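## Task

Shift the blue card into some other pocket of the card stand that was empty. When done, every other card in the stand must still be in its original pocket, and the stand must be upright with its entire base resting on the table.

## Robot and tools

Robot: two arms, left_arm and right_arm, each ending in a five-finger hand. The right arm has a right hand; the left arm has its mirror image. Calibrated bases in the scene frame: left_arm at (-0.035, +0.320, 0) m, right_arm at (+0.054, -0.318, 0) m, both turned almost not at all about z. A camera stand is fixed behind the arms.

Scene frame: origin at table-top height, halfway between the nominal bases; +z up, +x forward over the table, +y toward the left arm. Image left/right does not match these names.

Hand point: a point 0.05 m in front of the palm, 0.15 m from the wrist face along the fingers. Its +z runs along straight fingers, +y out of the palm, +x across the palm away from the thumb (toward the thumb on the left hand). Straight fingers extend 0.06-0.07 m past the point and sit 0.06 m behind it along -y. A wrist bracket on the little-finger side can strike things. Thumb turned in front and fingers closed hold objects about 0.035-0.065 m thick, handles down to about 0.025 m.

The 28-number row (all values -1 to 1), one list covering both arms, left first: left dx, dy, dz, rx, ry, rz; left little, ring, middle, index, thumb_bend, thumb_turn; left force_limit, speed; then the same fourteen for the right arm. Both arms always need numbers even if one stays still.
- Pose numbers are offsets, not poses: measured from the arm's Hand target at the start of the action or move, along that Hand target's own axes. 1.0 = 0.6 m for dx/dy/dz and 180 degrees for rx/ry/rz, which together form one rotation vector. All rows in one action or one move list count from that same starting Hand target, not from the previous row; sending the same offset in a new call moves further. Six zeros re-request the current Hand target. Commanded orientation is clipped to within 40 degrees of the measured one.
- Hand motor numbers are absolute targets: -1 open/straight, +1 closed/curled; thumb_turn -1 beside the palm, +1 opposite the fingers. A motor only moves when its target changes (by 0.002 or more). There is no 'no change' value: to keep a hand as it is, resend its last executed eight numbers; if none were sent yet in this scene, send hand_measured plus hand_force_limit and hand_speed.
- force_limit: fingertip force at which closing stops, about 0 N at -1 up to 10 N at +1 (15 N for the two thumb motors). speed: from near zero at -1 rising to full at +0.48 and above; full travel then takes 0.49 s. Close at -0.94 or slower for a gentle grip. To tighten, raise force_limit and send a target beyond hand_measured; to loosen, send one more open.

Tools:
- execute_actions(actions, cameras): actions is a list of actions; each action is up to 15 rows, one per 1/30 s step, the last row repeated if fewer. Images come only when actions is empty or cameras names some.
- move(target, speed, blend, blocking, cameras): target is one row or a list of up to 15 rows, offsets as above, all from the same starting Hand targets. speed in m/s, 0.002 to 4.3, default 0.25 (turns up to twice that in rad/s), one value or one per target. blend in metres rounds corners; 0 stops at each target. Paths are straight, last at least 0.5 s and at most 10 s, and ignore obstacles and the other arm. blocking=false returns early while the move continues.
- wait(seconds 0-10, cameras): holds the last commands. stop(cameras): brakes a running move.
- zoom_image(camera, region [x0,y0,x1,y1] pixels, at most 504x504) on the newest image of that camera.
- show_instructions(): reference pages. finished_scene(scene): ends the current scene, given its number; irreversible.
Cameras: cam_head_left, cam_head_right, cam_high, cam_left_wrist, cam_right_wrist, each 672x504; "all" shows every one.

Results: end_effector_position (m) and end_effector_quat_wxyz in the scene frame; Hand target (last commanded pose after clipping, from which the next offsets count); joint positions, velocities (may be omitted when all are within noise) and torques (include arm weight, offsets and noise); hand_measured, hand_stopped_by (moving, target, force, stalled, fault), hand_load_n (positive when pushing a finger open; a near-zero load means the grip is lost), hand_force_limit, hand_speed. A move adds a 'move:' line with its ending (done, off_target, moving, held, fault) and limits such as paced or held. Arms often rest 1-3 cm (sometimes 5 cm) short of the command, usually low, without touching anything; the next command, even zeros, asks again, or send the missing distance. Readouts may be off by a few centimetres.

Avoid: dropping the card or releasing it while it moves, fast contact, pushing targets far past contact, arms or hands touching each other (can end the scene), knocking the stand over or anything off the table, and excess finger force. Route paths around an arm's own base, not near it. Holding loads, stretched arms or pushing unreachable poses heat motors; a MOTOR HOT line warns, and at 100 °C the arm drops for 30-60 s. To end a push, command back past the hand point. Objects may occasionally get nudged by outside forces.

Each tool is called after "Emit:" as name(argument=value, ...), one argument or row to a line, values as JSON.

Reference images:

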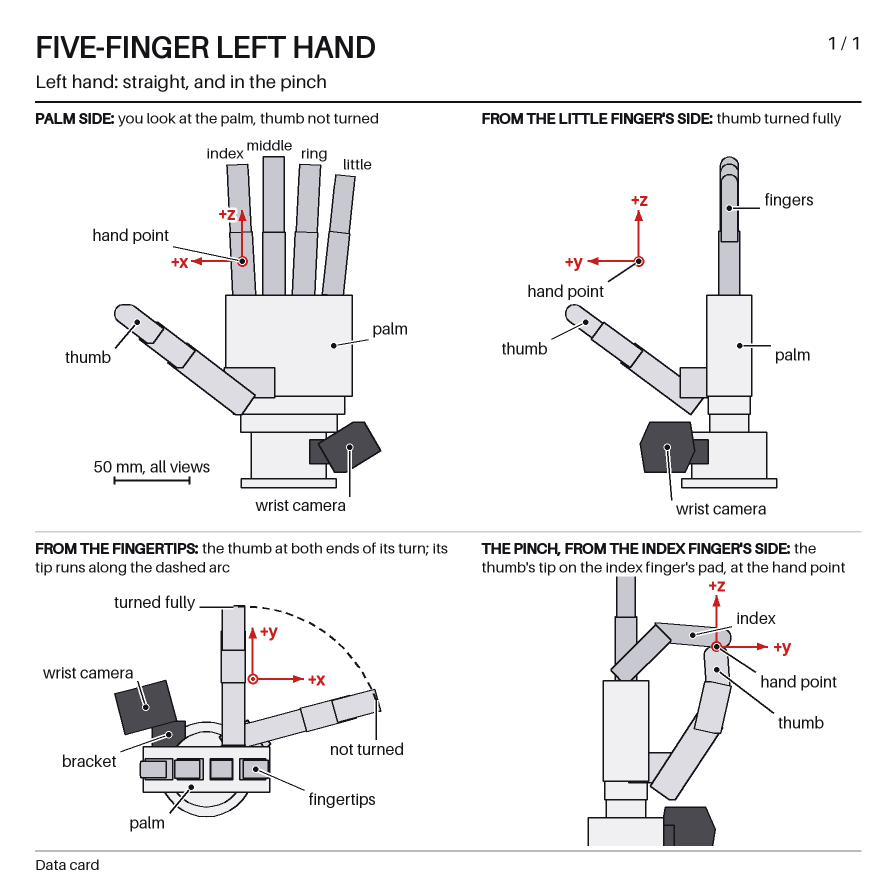

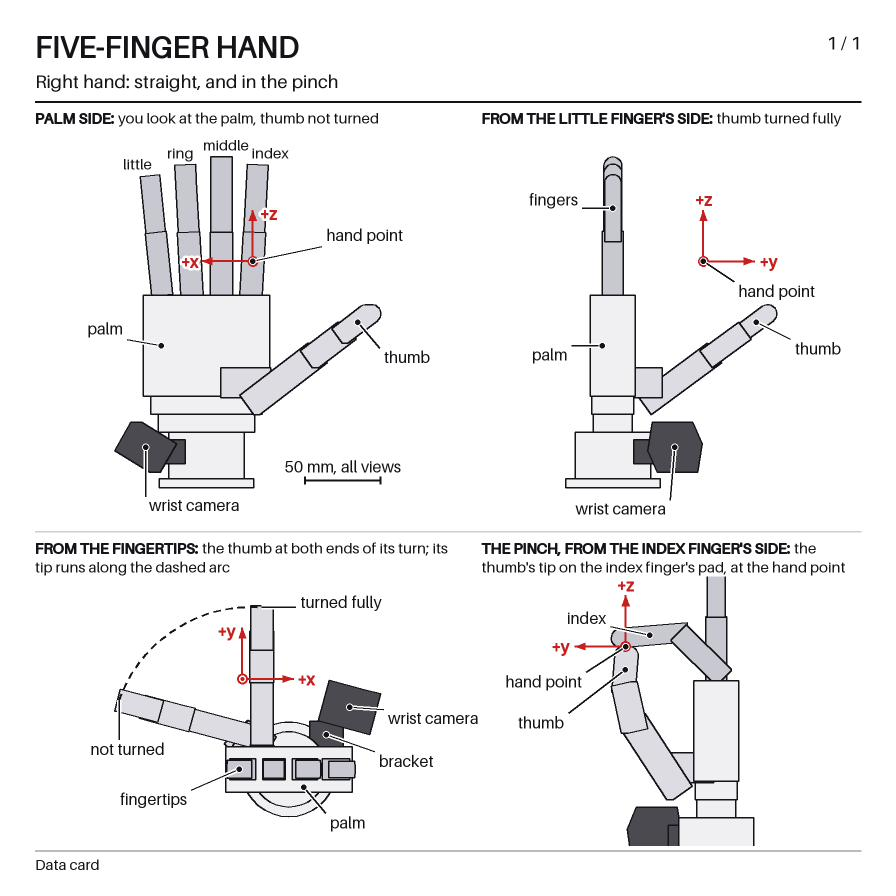

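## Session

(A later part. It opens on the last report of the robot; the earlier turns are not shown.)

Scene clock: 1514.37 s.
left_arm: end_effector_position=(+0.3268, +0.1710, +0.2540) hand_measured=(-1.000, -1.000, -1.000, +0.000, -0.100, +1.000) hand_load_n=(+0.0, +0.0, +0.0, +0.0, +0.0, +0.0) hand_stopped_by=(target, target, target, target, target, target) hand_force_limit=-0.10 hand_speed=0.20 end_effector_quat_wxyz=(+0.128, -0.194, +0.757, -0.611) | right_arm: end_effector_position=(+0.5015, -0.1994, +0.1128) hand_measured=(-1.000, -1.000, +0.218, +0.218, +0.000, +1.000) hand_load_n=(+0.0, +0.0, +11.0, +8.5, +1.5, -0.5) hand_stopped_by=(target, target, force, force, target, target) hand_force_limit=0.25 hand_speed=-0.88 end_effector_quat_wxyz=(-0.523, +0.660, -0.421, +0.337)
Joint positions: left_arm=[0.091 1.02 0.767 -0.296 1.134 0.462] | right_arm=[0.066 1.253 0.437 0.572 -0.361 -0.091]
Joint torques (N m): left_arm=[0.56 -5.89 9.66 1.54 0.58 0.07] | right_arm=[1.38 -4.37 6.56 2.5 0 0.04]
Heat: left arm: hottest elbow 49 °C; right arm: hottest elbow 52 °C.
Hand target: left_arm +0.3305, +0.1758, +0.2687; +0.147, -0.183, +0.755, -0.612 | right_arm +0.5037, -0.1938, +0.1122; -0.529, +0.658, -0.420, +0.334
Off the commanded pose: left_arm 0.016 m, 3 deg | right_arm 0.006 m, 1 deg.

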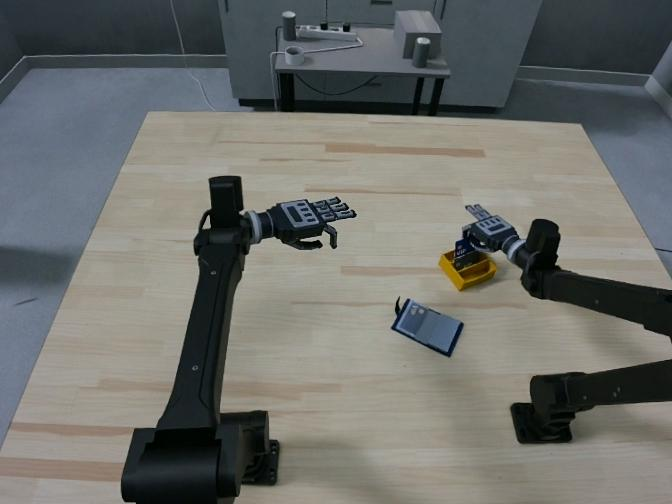

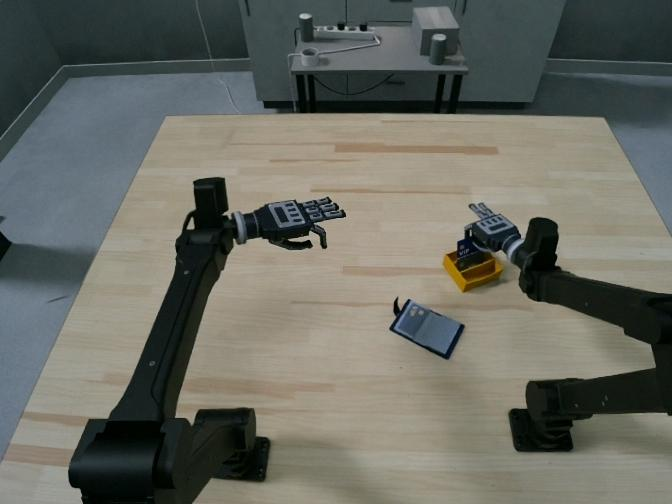

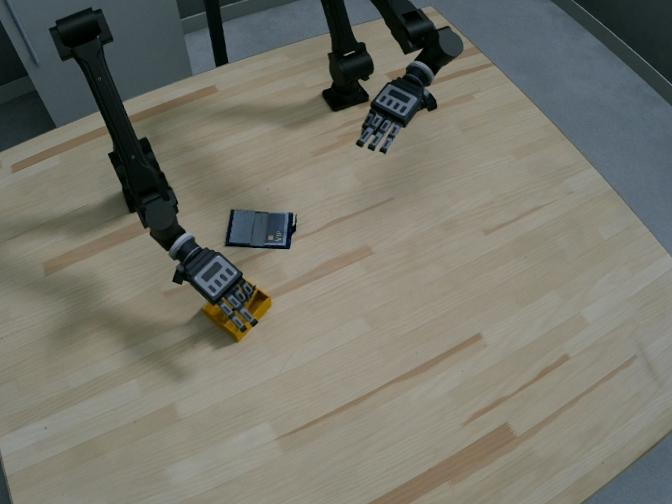

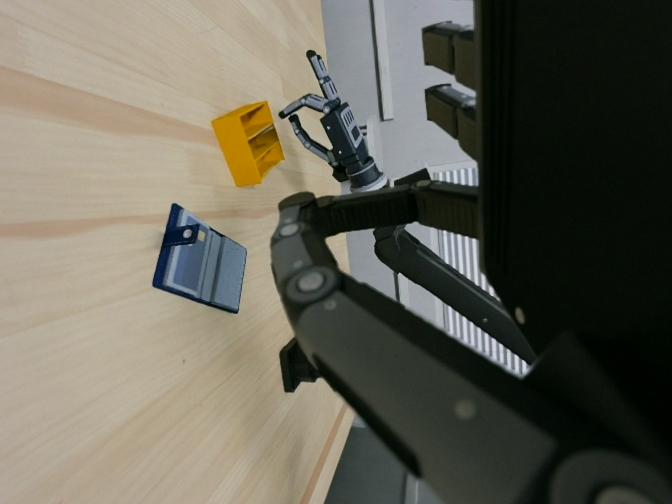

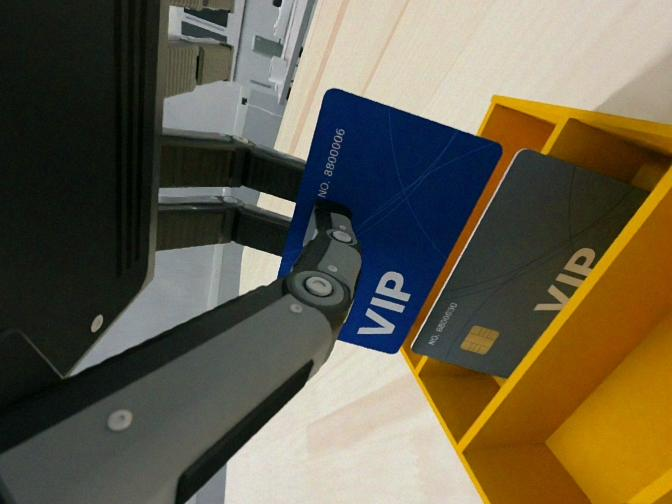

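Emit:
zoom_image(
  camera="cam_right_wrist",
  region=[380, 70, 672, 380],
)

Emit:
zoom_image(
  camera="cam_high",
  region=[180, 250, 290, 360],
)

Scaled by 1.626 from the camera's 672x504 image, which has a finer 960x720 frame.

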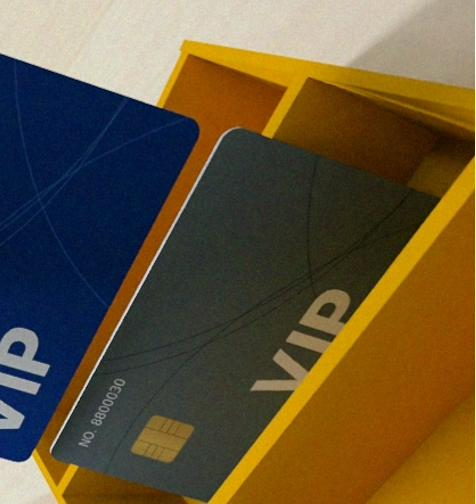

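Scaled by 4.582 from the camera's 672x504 image, which has a finer 960x720 frame.

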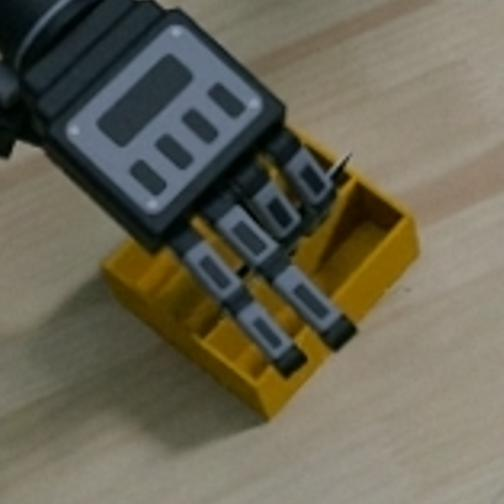

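Emit:
zoom_image(
  camera="cam_right_wrist",
  region=[460, 90, 600, 195],
)

Emit:
zoom_image(
  camera="cam_right_wrist",
  region=[350, 290, 490, 395],
)

Scaled by 3.600 from the camera's 672x504 image, which has a finer 960x720 frame.

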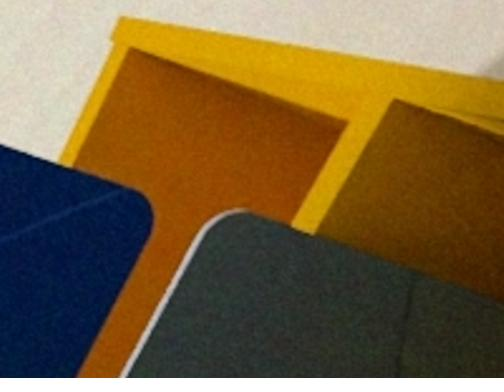

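Scaled by 3.600 from the camera's 672x504 image, which has a finer 960x720 frame.

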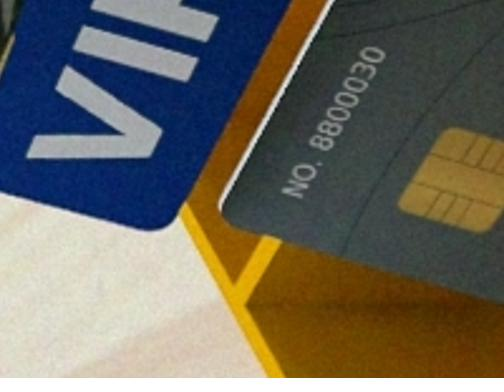

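Emit:
move(
  target=[0,0,0,0,0,0,-1,-1,-1,0.0,-0.1,1,-0.1,0.2,0,0,0.0033,0.05,0,0,-1,-1,0.45,0.45,0.0,1,0.25,-0.88],
  speed=0.05,
  cameras=["cam_high","cam_head_left","cam_right_wrist"],
)

Emit:
zoom_image(
  camera="cam_right_wrist",
  region=[380, 70, 672, 380],
)

Emit:
zoom_image(
  camera="cam_head_left",
  region=[440, 210, 520, 290],
)

Scene clock: 1696.23 s.
left_arm: end_effector_position=(+0.3268, +0.1710, +0.2540) hand_measured=(-1.000, -1.000, -1.000, +0.000, -0.100, +1.000) hand_load_n=(+0.0, +0.0, +0.0, +0.0, +0.0, +0.0) hand_stopped_by=(target, target, target, target, target, target) hand_force_limit=-0.10 hand_speed=0.20 end_effector_quat_wxyz=(+0.128, -0.194, +0.757, -0.611) | right_arm: end_effector_position=(+0.5039, -0.1930, +0.1136) hand_measured=(-1.000, -1.000, +0.218, +0.218, +0.000, +1.000) hand_load_n=(+0.0, +0.0, +11.5, +8.5, +1.5, -0.5) hand_stopped_by=(target, target, force, force, target, target) hand_force_limit=0.25 hand_speed=-0.88 end_effector_quat_wxyz=(+0.575, -0.618, +0.390, -0.368)
Joint positions: left_arm=[0.091 1.02 0.767 -0.296 1.134 0.462] | right_arm=[0.066 1.372 0.366 0.933 -0.378 -0.033]
Joint torques (N m): left_arm=[0.62 -5.83 9.66 1.54 0.58 0.07] | right_arm=[0.26 -4.6 5.35 2.65 -0.14 0.05]
Heat: left arm: hottest elbow 49 °C; right arm: hottest elbow 50 °C.
Hand target: left_arm +0.3305, +0.1758, +0.2687; +0.147, -0.183, +0.755, -0.612 | right_arm +0.5055, -0.1930, +0.1119; +0.579, -0.614, +0.392, -0.366
Off the commanded pose: left_arm 0.016 m, 3 deg | right_arm 0.002 m, 1 deg.
move: off_target (left_arm)
Images, in order (width x height): cam_head_left 672x504, cam_high 672x504, cam_right_wrist 672x504.

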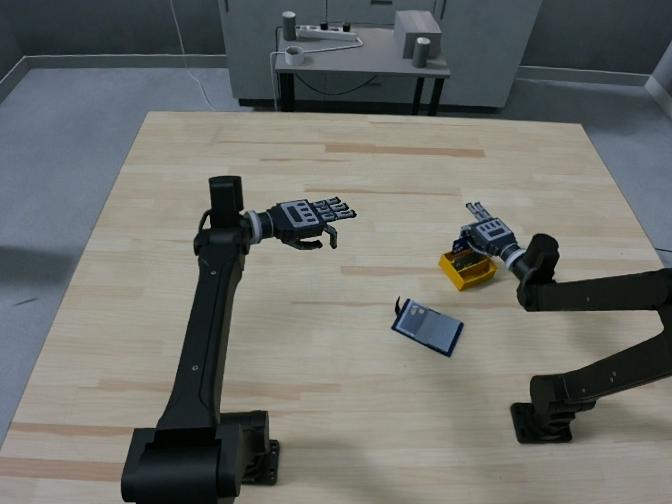

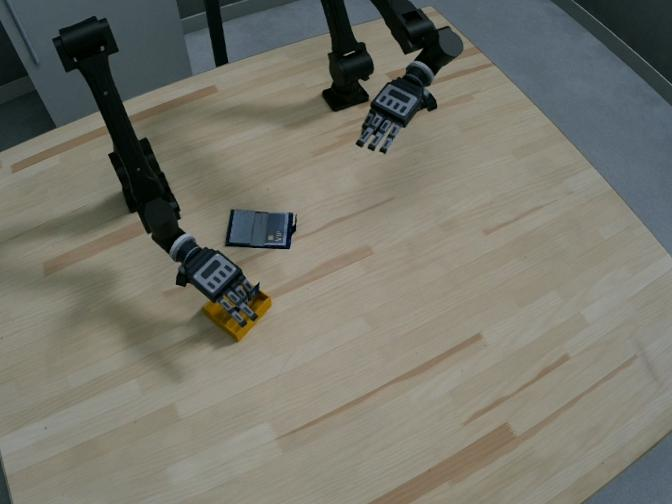

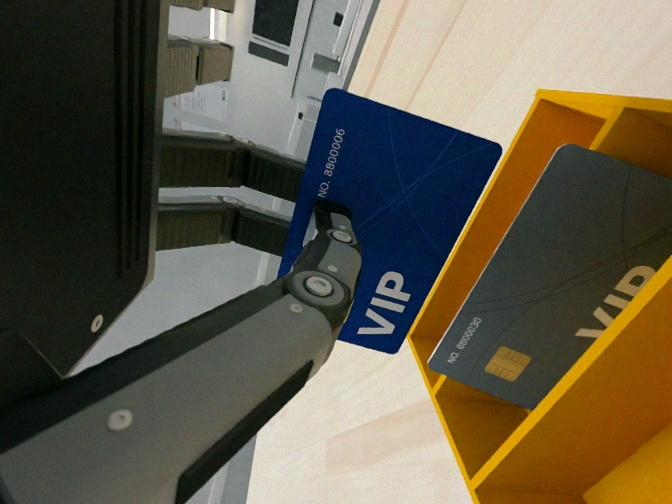

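Scaled by 1.626 from the camera's 672x504 image, which has a finer 960x720 frame.

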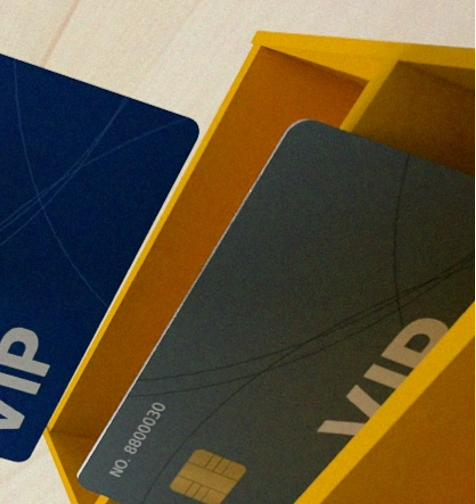

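Scaled by 6.300 from the camera's 672x504 image, which has a finer 960x720 frame.

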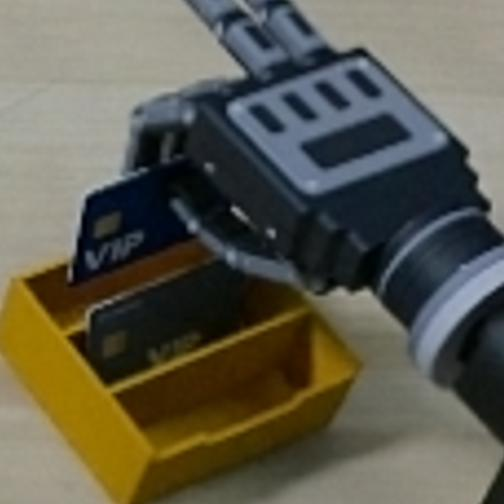

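Emit:
move(
  target=[0,0,0,0,0,0,-1,-1,-1,0.0,-0.1,1,-0.1,0.2,0.0091,0.0416,0.002,0,0,0,-1,-1,0.45,0.45,0.0,1,0.25,-0.88],
  speed=0.04,
  cameras=["cam_high","cam_head_left","cam_right_wrist"],
)

Emit:
zoom_image(
  camera="cam_right_wrist",
  region=[380, 70, 672, 380],
)

Emit:
zoom_image(
  camera="cam_head_left",
  region=[440, 210, 520, 290],
)

Emit:
zoom_image(
  camera="cam_high",
  region=[180, 250, 290, 360],
)

Scene clock: 1762.87 s.
left_arm: end_effector_position=(+0.3268, +0.1710, +0.2540) hand_measured=(-1.000, -1.000, -1.000, +0.000, -0.100, +1.000) hand_load_n=(+0.0, +0.0, +0.0, +0.0, +0.0, +0.0) hand_stopped_by=(target, target, target, target, target, target) hand_force_limit=-0.10 hand_speed=0.20 end_effector_quat_wxyz=(+0.128, -0.194, +0.757, -0.611) | right_arm: end_effector_position=(+0.5052, -0.1937, +0.0888) hand_measured=(-1.000, -1.000, +0.218, +0.218, +0.000, +1.000) hand_load_n=(+0.0, +0.0, +11.0, +8.5, +1.5, -0.5) hand_stopped_by=(target, target, force, force, target, target) hand_force_limit=0.25 hand_speed=-0.88 end_effector_quat_wxyz=(+0.577, -0.619, +0.388, -0.365)
Joint positions: left_arm=[0.091 1.02 0.767 -0.296 1.134 0.462] | right_arm=[0.058 1.488 0.356 1.059 -0.395 -0.032]
Joint torques (N m): left_arm=[0.62 -5.89 9.68 1.54 0.58 0.07] | right_arm=[-0.44 -5.25 4.57 2.48 -0.14 0.03]
Heat: left arm: hottest elbow 49 °C; right arm: hottest elbow 47 °C.
Hand target: left_arm +0.3305, +0.1758, +0.2687; +0.147, -0.183, +0.755, -0.612 | right_arm +0.5074, -0.1979, +0.0870; +0.579, -0.614, +0.392, -0.366
Off the commanded pose: left_arm 0.016 m, 3 deg | right_arm 0.005 m, 1 deg.
move: off_target (left_arm)
Images, in order (width x height): cam_head_left 672x504, cam_high 672x504, cam_right_wrist 672x504.

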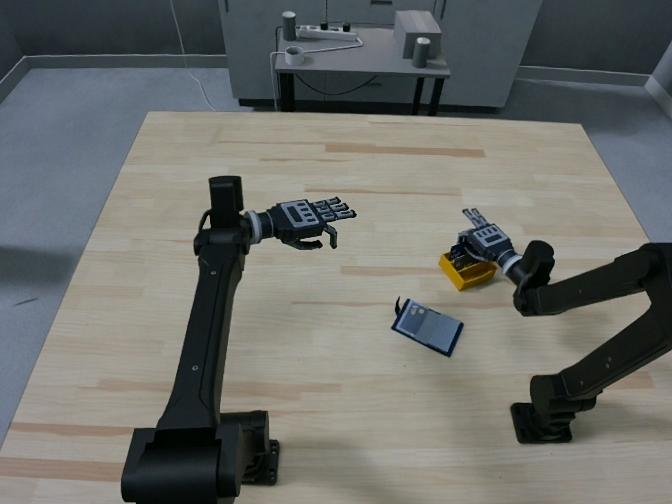

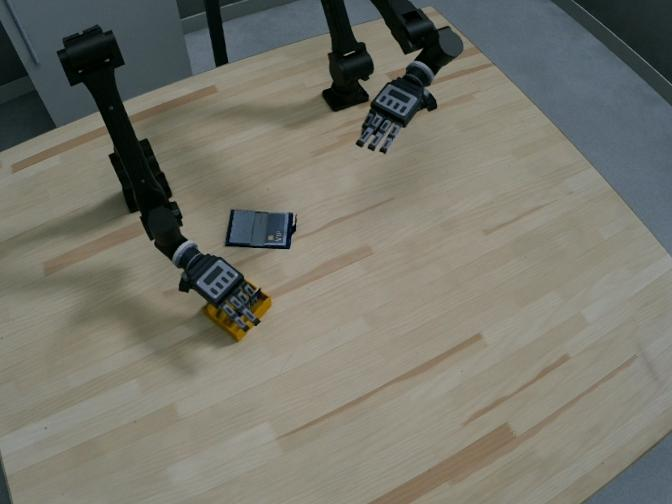

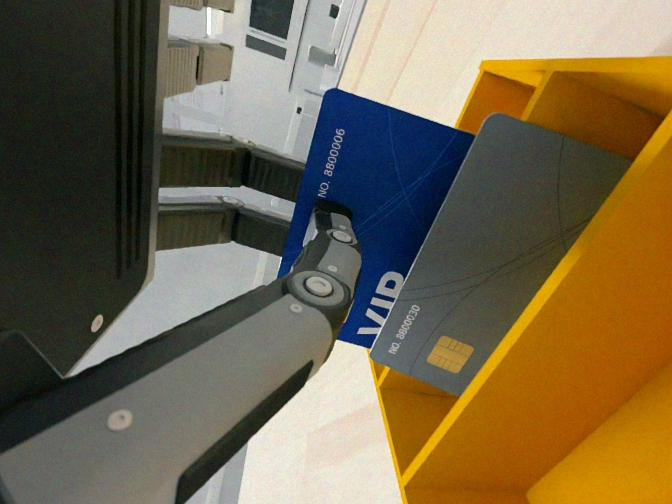

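Scaled by 1.626 from the camera's 672x504 image, which has a finer 960x720 frame.

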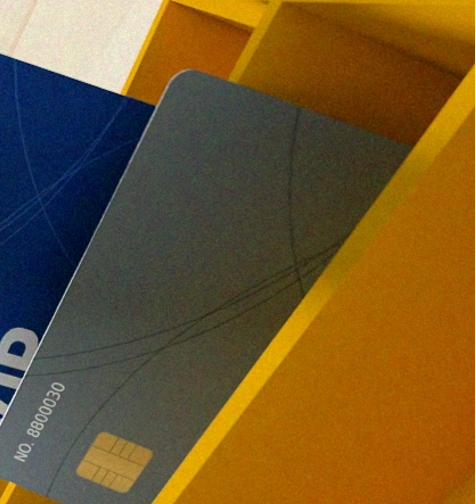

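Scaled by 6.300 from the camera's 672x504 image, which has a finer 960x720 frame.

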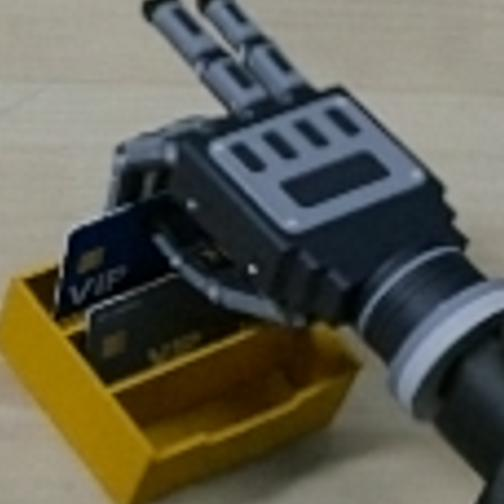

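Scaled by 4.582 from the camera's 672x504 image, which has a finer 960x720 frame.

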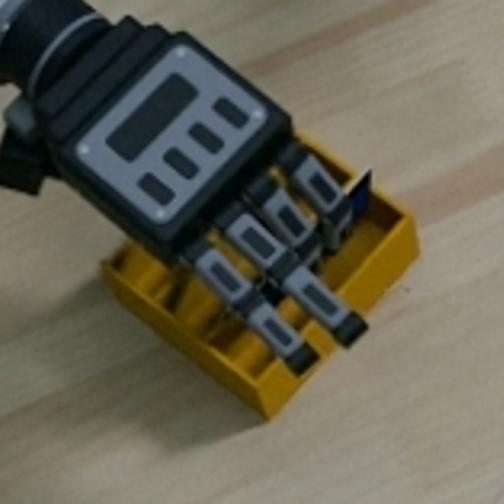

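Emit:
move(
  target=[0,0,0,0,0,0,-1,-1,-1,0.0,-0.1,1,-0.1,0.2,0.008,0.025,0.0,0,0,0,-1,-1,0.45,0.45,0.0,1,0.25,-0.88],
  speed=0.04,
  cameras=["cam_high","cam_head_left","cam_right_wrist"],
)

Emit:
zoom_image(
  camera="cam_head_left",
  region=[440, 210, 520, 290],
)

Emit:
zoom_image(
  camera="cam_high",
  region=[180, 250, 290, 360],
)

Scene clock: 1786.67 s.
left_arm: end_effector_position=(+0.3268, +0.1710, +0.2540) hand_measured=(-1.000, -1.000, -1.000, +0.000, -0.100, +1.000) hand_load_n=(+0.0, +0.0, +0.0, +0.0, +0.0, +0.0) hand_stopped_by=(target, target, target, target, target, target) hand_force_limit=-0.10 hand_speed=0.20 end_effector_quat_wxyz=(+0.128, -0.194, +0.757, -0.611) | right_arm: end_effector_position=(+0.5078, -0.1983, +0.0750) hand_measured=(-1.000, -1.000, +0.218, +0.218, +0.000, +1.000) hand_load_n=(+0.0, +0.0, +11.0, +8.5, +1.5, -0.5) hand_stopped_by=(target, target, force, force, target, target) hand_force_limit=0.25 hand_speed=-0.88 end_effector_quat_wxyz=(+0.578, -0.618, +0.387, -0.365)
Joint positions: left_arm=[0.091 1.02 0.767 -0.296 1.134 0.462] | right_arm=[0.042 1.561 0.356 1.134 -0.411 -0.032]
Joint torques (N m): left_arm=[0.56 -5.89 9.68 1.54 0.58 0.07] | right_arm=[-0.44 -5.71 3.88 2.54 -0.14 0.02]
Heat: left arm: hottest elbow 49 °C; right arm: hottest elbow 46 °C.
Hand target: left_arm +0.3305, +0.1758, +0.2687; +0.147, -0.183, +0.755, -0.612 | right_arm +0.5086, -0.2026, +0.0719; +0.579, -0.614, +0.392, -0.366
Off the commanded pose: left_arm 0.016 m, 3 deg | right_arm 0.005 m, 1 deg.
move: off_target (left_arm)
Images, in order (width x height): cam_head_left 672x504, cam_high 672x504, cam_right_wrist 672x504.

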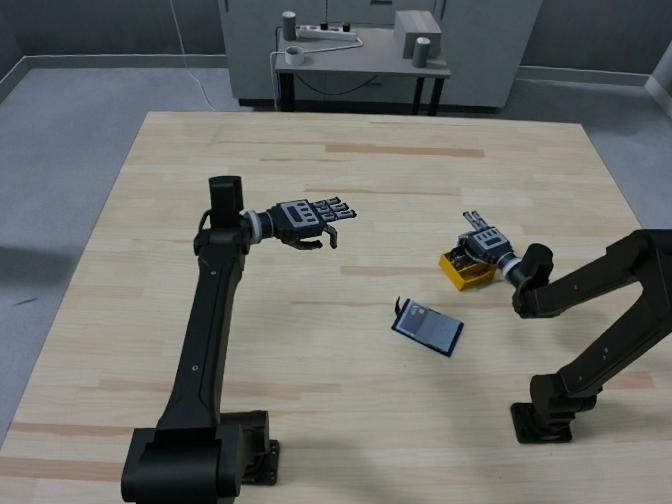

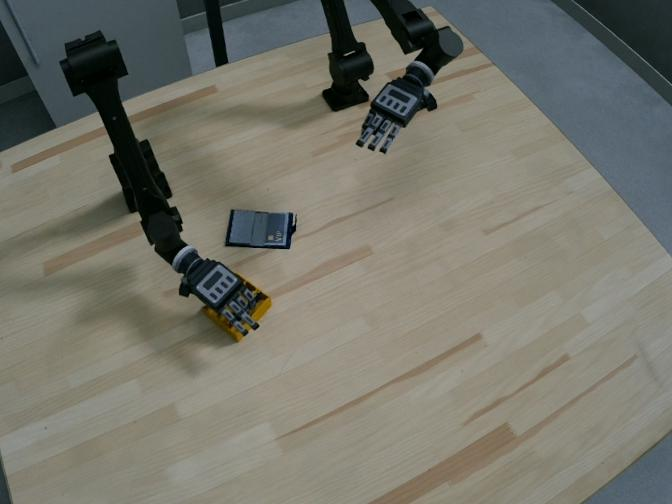

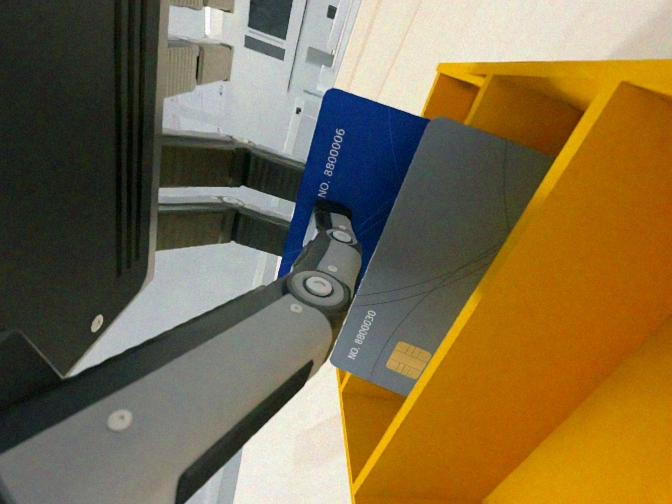

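Scaled by 6.300 from the camera's 672x504 image, which has a finer 960x720 frame.

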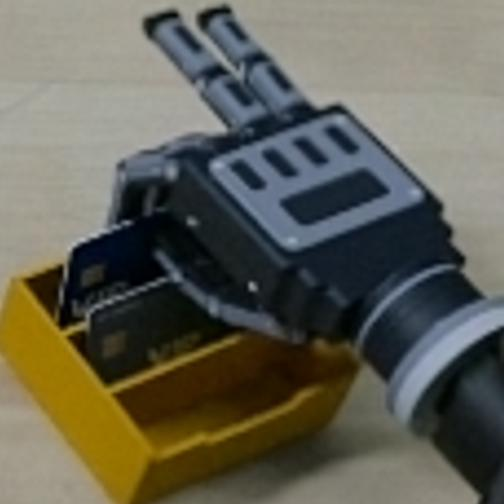

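Scaled by 4.582 from the camera's 672x504 image, which has a finer 960x720 frame.

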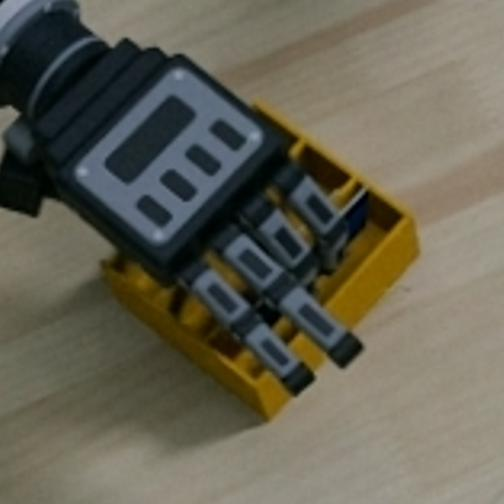

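Emit:
zoom_image(
  camera="cam_right_wrist",
  region=[270, 180, 430, 400],
)

Emit:
zoom_image(
  camera="cam_head_right",
  region=[440, 210, 520, 290],
)

Scaled by 2.291 from the camera's 672x504 image, which has a finer 960x720 frame.

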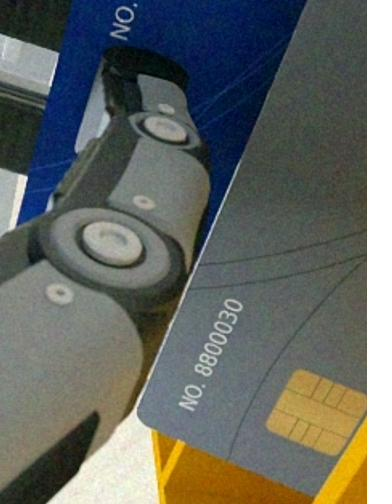

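This scene's latest camera images include none from cam_head_right. They are from: cam_head_left, cam_high, cam_right_wrist. cam_head_right's image comes with the result of a call that names it in "cameras".

Emit:
move(
  target=[0,0,0,0,0,0,-1,-1,-1,0.0,-0.1,1,-0.1,0.2,0,0.011,0.001,0,0,0,-1,-1,0.45,0.45,0.0,1,0.25,-0.88],
  speed=0.03,
  cameras=["cam_high","cam_head_left","cam_right_wrist"],
)

Emit:
zoom_image(
  camera="cam_right_wrist",
  region=[270, 180, 430, 400],
)

Emit:
zoom_image(
  camera="cam_head_left",
  region=[440, 210, 520, 290],
)

Scene clock: 1843.30 s.
left_arm: end_effector_position=(+0.3268, +0.1710, +0.2540) hand_measured=(-1.000, -1.000, -1.000, +0.000, -0.100, +1.000) hand_load_n=(+0.0, +0.0, +0.0, +0.0, +0.0, +0.0) hand_stopped_by=(target, target, target, target, target, target) hand_force_limit=-0.10 hand_speed=0.20 end_effector_quat_wxyz=(+0.128, -0.194, +0.757, -0.611) | right_arm: end_effector_position=(+0.5085, -0.1982, +0.0689) hand_measured=(-1.000, -1.000, +0.218, +0.218, +0.000, +1.000) hand_load_n=(+0.0, +0.0, +11.0, +8.5, +1.5, -0.5) hand_stopped_by=(target, target, force, force, target, target) hand_force_limit=0.25 hand_speed=-0.88 end_effector_quat_wxyz=(+0.578, -0.618, +0.387, -0.366)
Joint positions: left_arm=[0.091 1.02 0.767 -0.296 1.134 0.462] | right_arm=[0.042 1.593 0.356 1.168 -0.411 -0.032]
Joint torques (N m): left_arm=[0.62 -5.89 9.68 1.55 0.58 0.07] | right_arm=[-0.44 -5.77 3.62 2.56 -0.12 0.02]
Heat: left arm: hottest elbow 49 °C; right arm: hottest elbow 45 °C.
Hand target: left_arm +0.3305, +0.1758, +0.2687; +0.147, -0.183, +0.755, -0.612 | right_arm +0.5088, -0.2025, +0.0653; +0.579, -0.614, +0.392, -0.366
Off the commanded pose: left_arm 0.016 m, 3 deg | right_arm 0.006 m, 1 deg.
move: off_target (left_arm)
Images, in order (width x height): cam_head_left 672x504, cam_high 672x504, cam_right_wrist 672x504.

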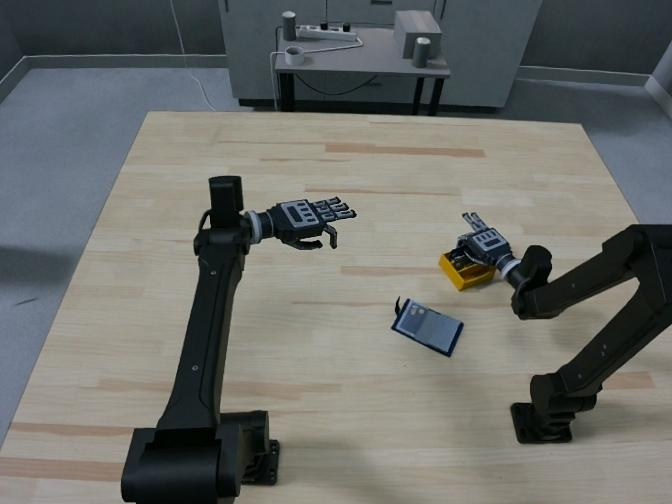

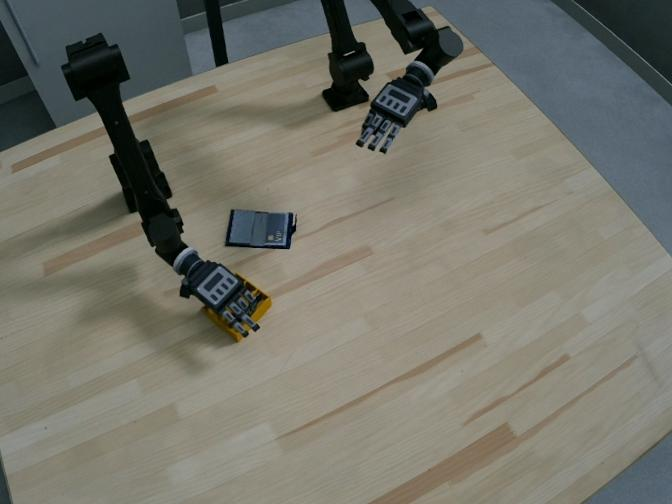

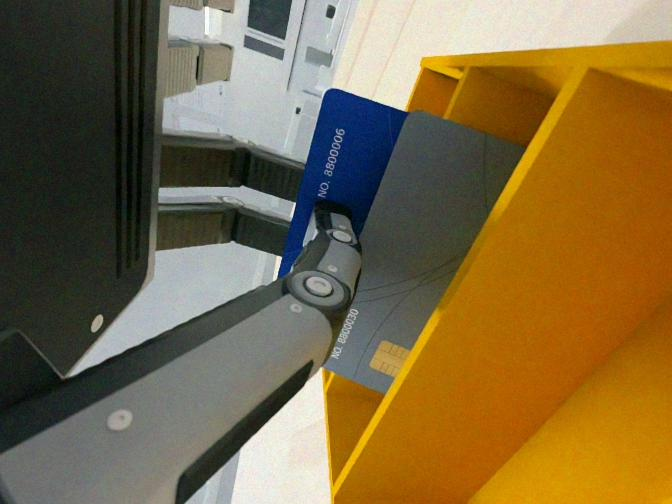

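Scaled by 2.291 from the camera's 672x504 image, which has a finer 960x720 frame.

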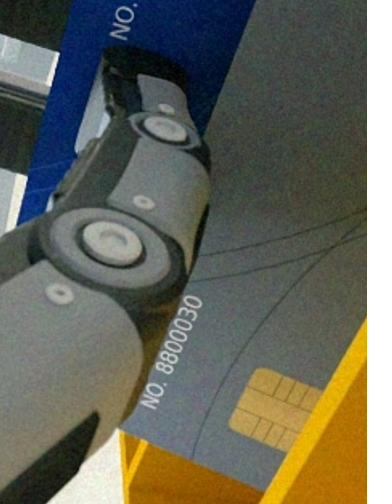

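Scaled by 6.300 from the camera's 672x504 image, which has a finer 960x720 frame.

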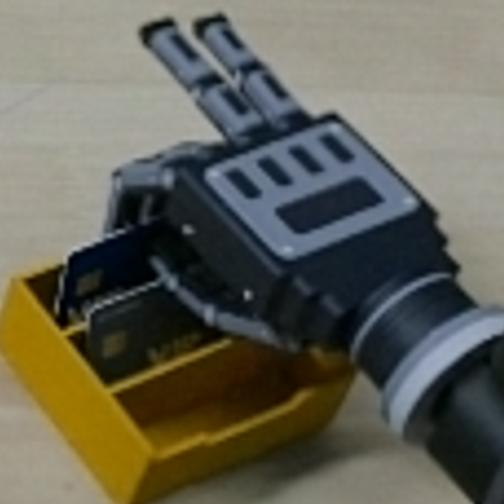

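Emit:
move(
  target=[0,0,0,0,0,0,-1,-1,-1,0.0,-0.1,1,-0.1,0.2,0,0,0,0,0,0,-1,-1,0.1,0.1,0.0,1,0.25,-0.88],
  speed=0.03,
  cameras=["cam_high","cam_head_left","cam_right_wrist"],
)

Emit:
zoom_image(
  camera="cam_head_left",
  region=[440, 210, 520, 290],
)

Emit:
zoom_image(
  camera="cam_high",
  region=[180, 250, 290, 360],
)

Scene clock: 1858.20 s.
left_arm: end_effector_position=(+0.3268, +0.1710, +0.2540) hand_measured=(-1.000, -1.000, -1.000, +0.000, -0.100, +1.000) hand_load_n=(+0.0, +0.0, +0.0, +0.0, +0.0, +0.0) hand_stopped_by=(target, target, target, target, target, target) hand_force_limit=-0.10 hand_speed=0.20 end_effector_quat_wxyz=(+0.128, -0.194, +0.757, -0.611) | right_arm: end_effector_position=(+0.5085, -0.1982, +0.0689) hand_measured=(-1.000, -1.000, +0.100, +0.100, +0.000, +1.000) hand_load_n=(+0.0, +0.0, +0.0, +0.0, +0.0, +0.0) hand_stopped_by=(target, target, target, target, target, target) hand_force_limit=0.25 hand_speed=-0.88 end_effector_quat_wxyz=(+0.578, -0.618, +0.387, -0.366)
Joint positions: left_arm=[0.091 1.02 0.767 -0.296 1.134 0.462] | right_arm=[0.042 1.593 0.356 1.168 -0.411 -0.032]
Joint torques (N m): left_arm=[0.56 -5.89 9.66 1.55 0.59 0.07] | right_arm=[-0.44 -5.77 3.63 2.54 -0.13 0.02]
Heat: left arm: hottest elbow 49 °C; right arm: hottest elbow 44 °C.
Hand target: left_arm +0.3305, +0.1758, +0.2687; +0.147, -0.183, +0.755, -0.612 | right_arm +0.5087, -0.2025, +0.0653; +0.579, -0.614, +0.392, -0.366
Off the commanded pose: left_arm 0.016 m, 3 deg | right_arm 0.006 m, 1 deg.
move: off_target (left_arm)
Images, in order (width x height): cam_head_left 672x504, cam_high 672x504, cam_right_wrist 672x504.

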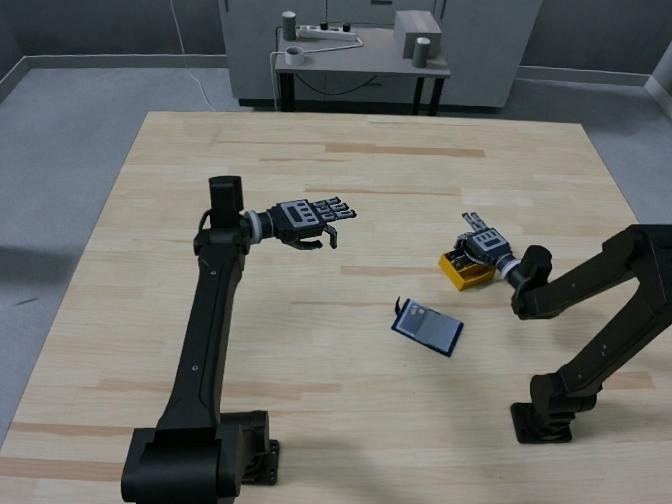

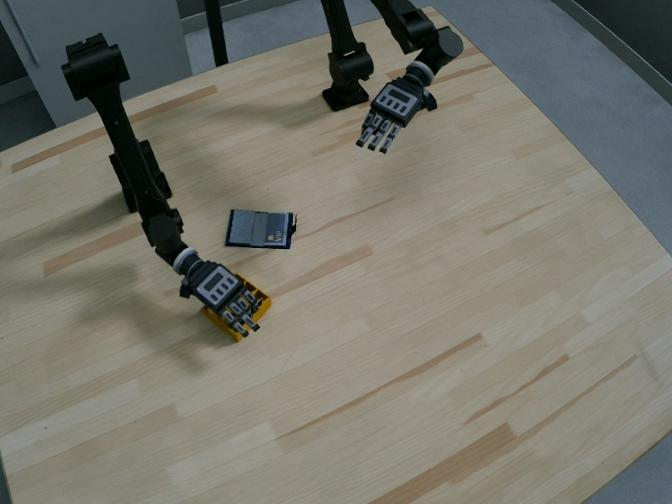

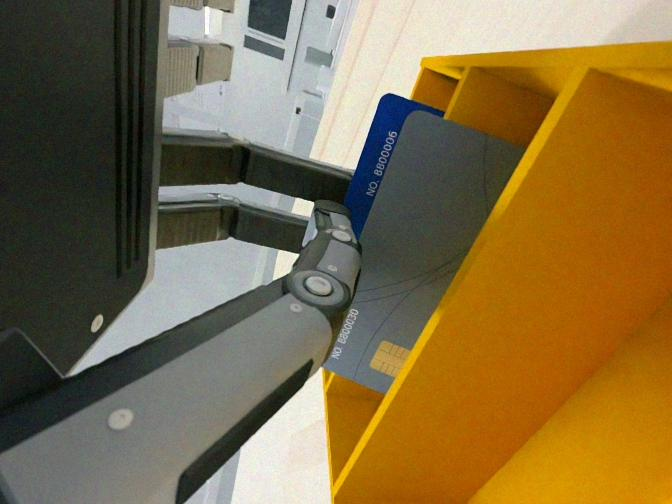

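Scaled by 6.300 from the camera's 672x504 image, which has a finer 960x720 frame.

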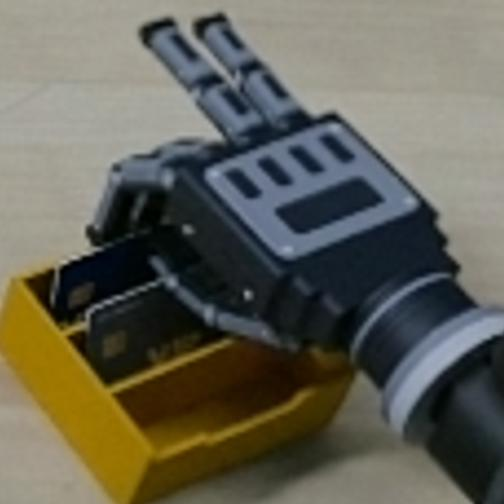

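Scaled by 4.582 from the camera's 672x504 image, which has a finer 960x720 frame.

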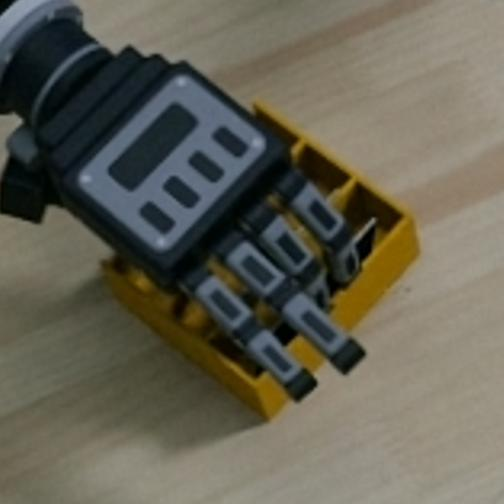

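Emit:
move(
  target=[0,0,0,0,0,0,-1,-1,-1,0.0,-0.1,1,-0.1,0.2,0,0,0,0,0,0,-1,-1,-0.7,-0.7,0.0,1,0.25,-0.5],
  speed=0.03,
  cameras=["cam_high","cam_head_left","cam_right_wrist"],
)

Emit:
zoom_image(
  camera="cam_head_left",
  region=[440, 210, 520, 290],
)

Emit:
zoom_image(
  camera="cam_high",
  region=[180, 250, 290, 360],
)

Scene clock: 1874.80 s.
left_arm: end_effector_position=(+0.3268, +0.1710, +0.2540) hand_measured=(-1.000, -1.000, -1.000, +0.000, -0.100, +1.000) hand_load_n=(+0.0, +0.0, +0.0, +0.0, +0.0, +0.0) hand_stopped_by=(target, target, target, target, target, target) hand_force_limit=-0.10 hand_speed=0.20 end_effector_quat_wxyz=(+0.128, -0.194, +0.757, -0.611) | right_arm: end_effector_position=(+0.5085, -0.1982, +0.0690) hand_measured=(-1.000, -1.000, -0.700, -0.700, +0.000, +1.000) hand_load_n=(+0.0, +0.0, +0.0, -0.5, +0.0, +0.0) hand_stopped_by=(target, target, target, target, target, target) hand_force_limit=0.25 hand_speed=-0.50 end_effector_quat_wxyz=(+0.578, -0.618, +0.387, -0.366)
Joint positions: left_arm=[0.091 1.02 0.767 -0.296 1.134 0.462] | right_arm=[0.042 1.593 0.356 1.168 -0.411 -0.032]
Joint torques (N m): left_arm=[0.56 -5.89 9.66 1.55 0.59 0.07] | right_arm=[-0.44 -5.83 3.63 2.51 -0.13 0.02]
Heat: left arm: hottest elbow 49 °C; right arm: hottest elbow 44 °C.
Hand target: left_arm +0.3305, +0.1758, +0.2687; +0.147, -0.183, +0.755, -0.612 | right_arm +0.5087, -0.2025, +0.0653; +0.579, -0.614, +0.392, -0.366
Off the commanded pose: left_arm 0.016 m, 3 deg | right_arm 0.006 m, 1 deg.
move: off_target (left_arm)
Images, in order (width x height): cam_head_left 672x504, cam_high 672x504, cam_right_wrist 672x504.

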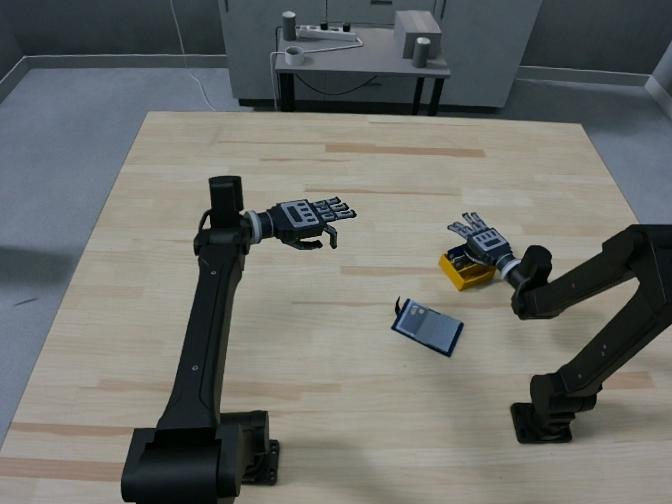

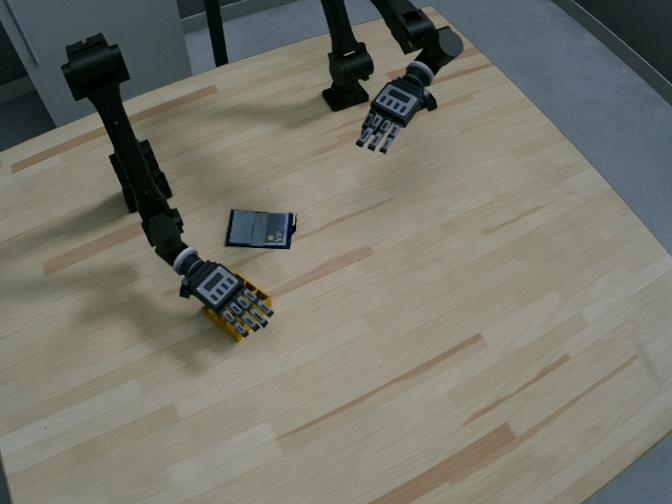

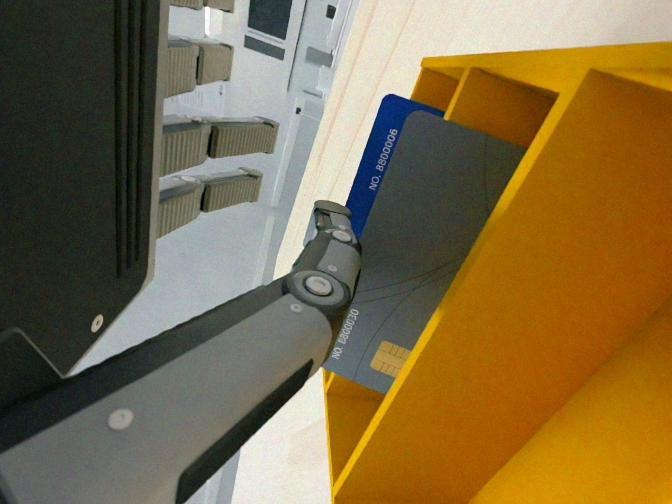

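Scaled by 6.300 from the camera's 672x504 image, which has a finer 960x720 frame.

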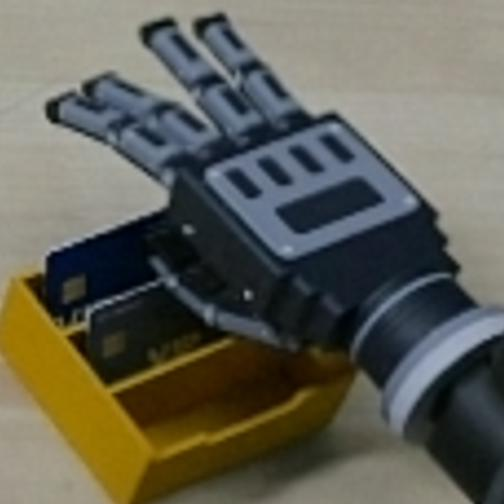

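Scaled by 4.582 from the camera's 672x504 image, which has a finer 960x720 frame.

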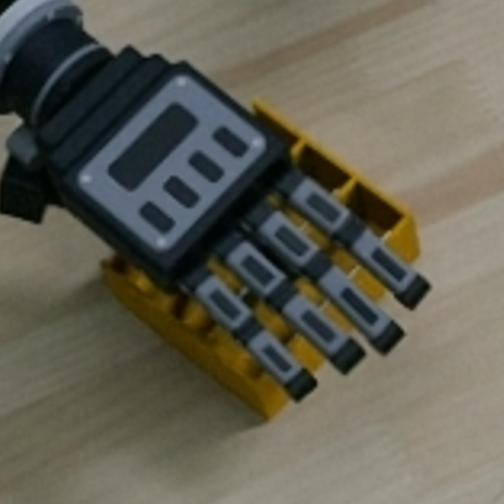

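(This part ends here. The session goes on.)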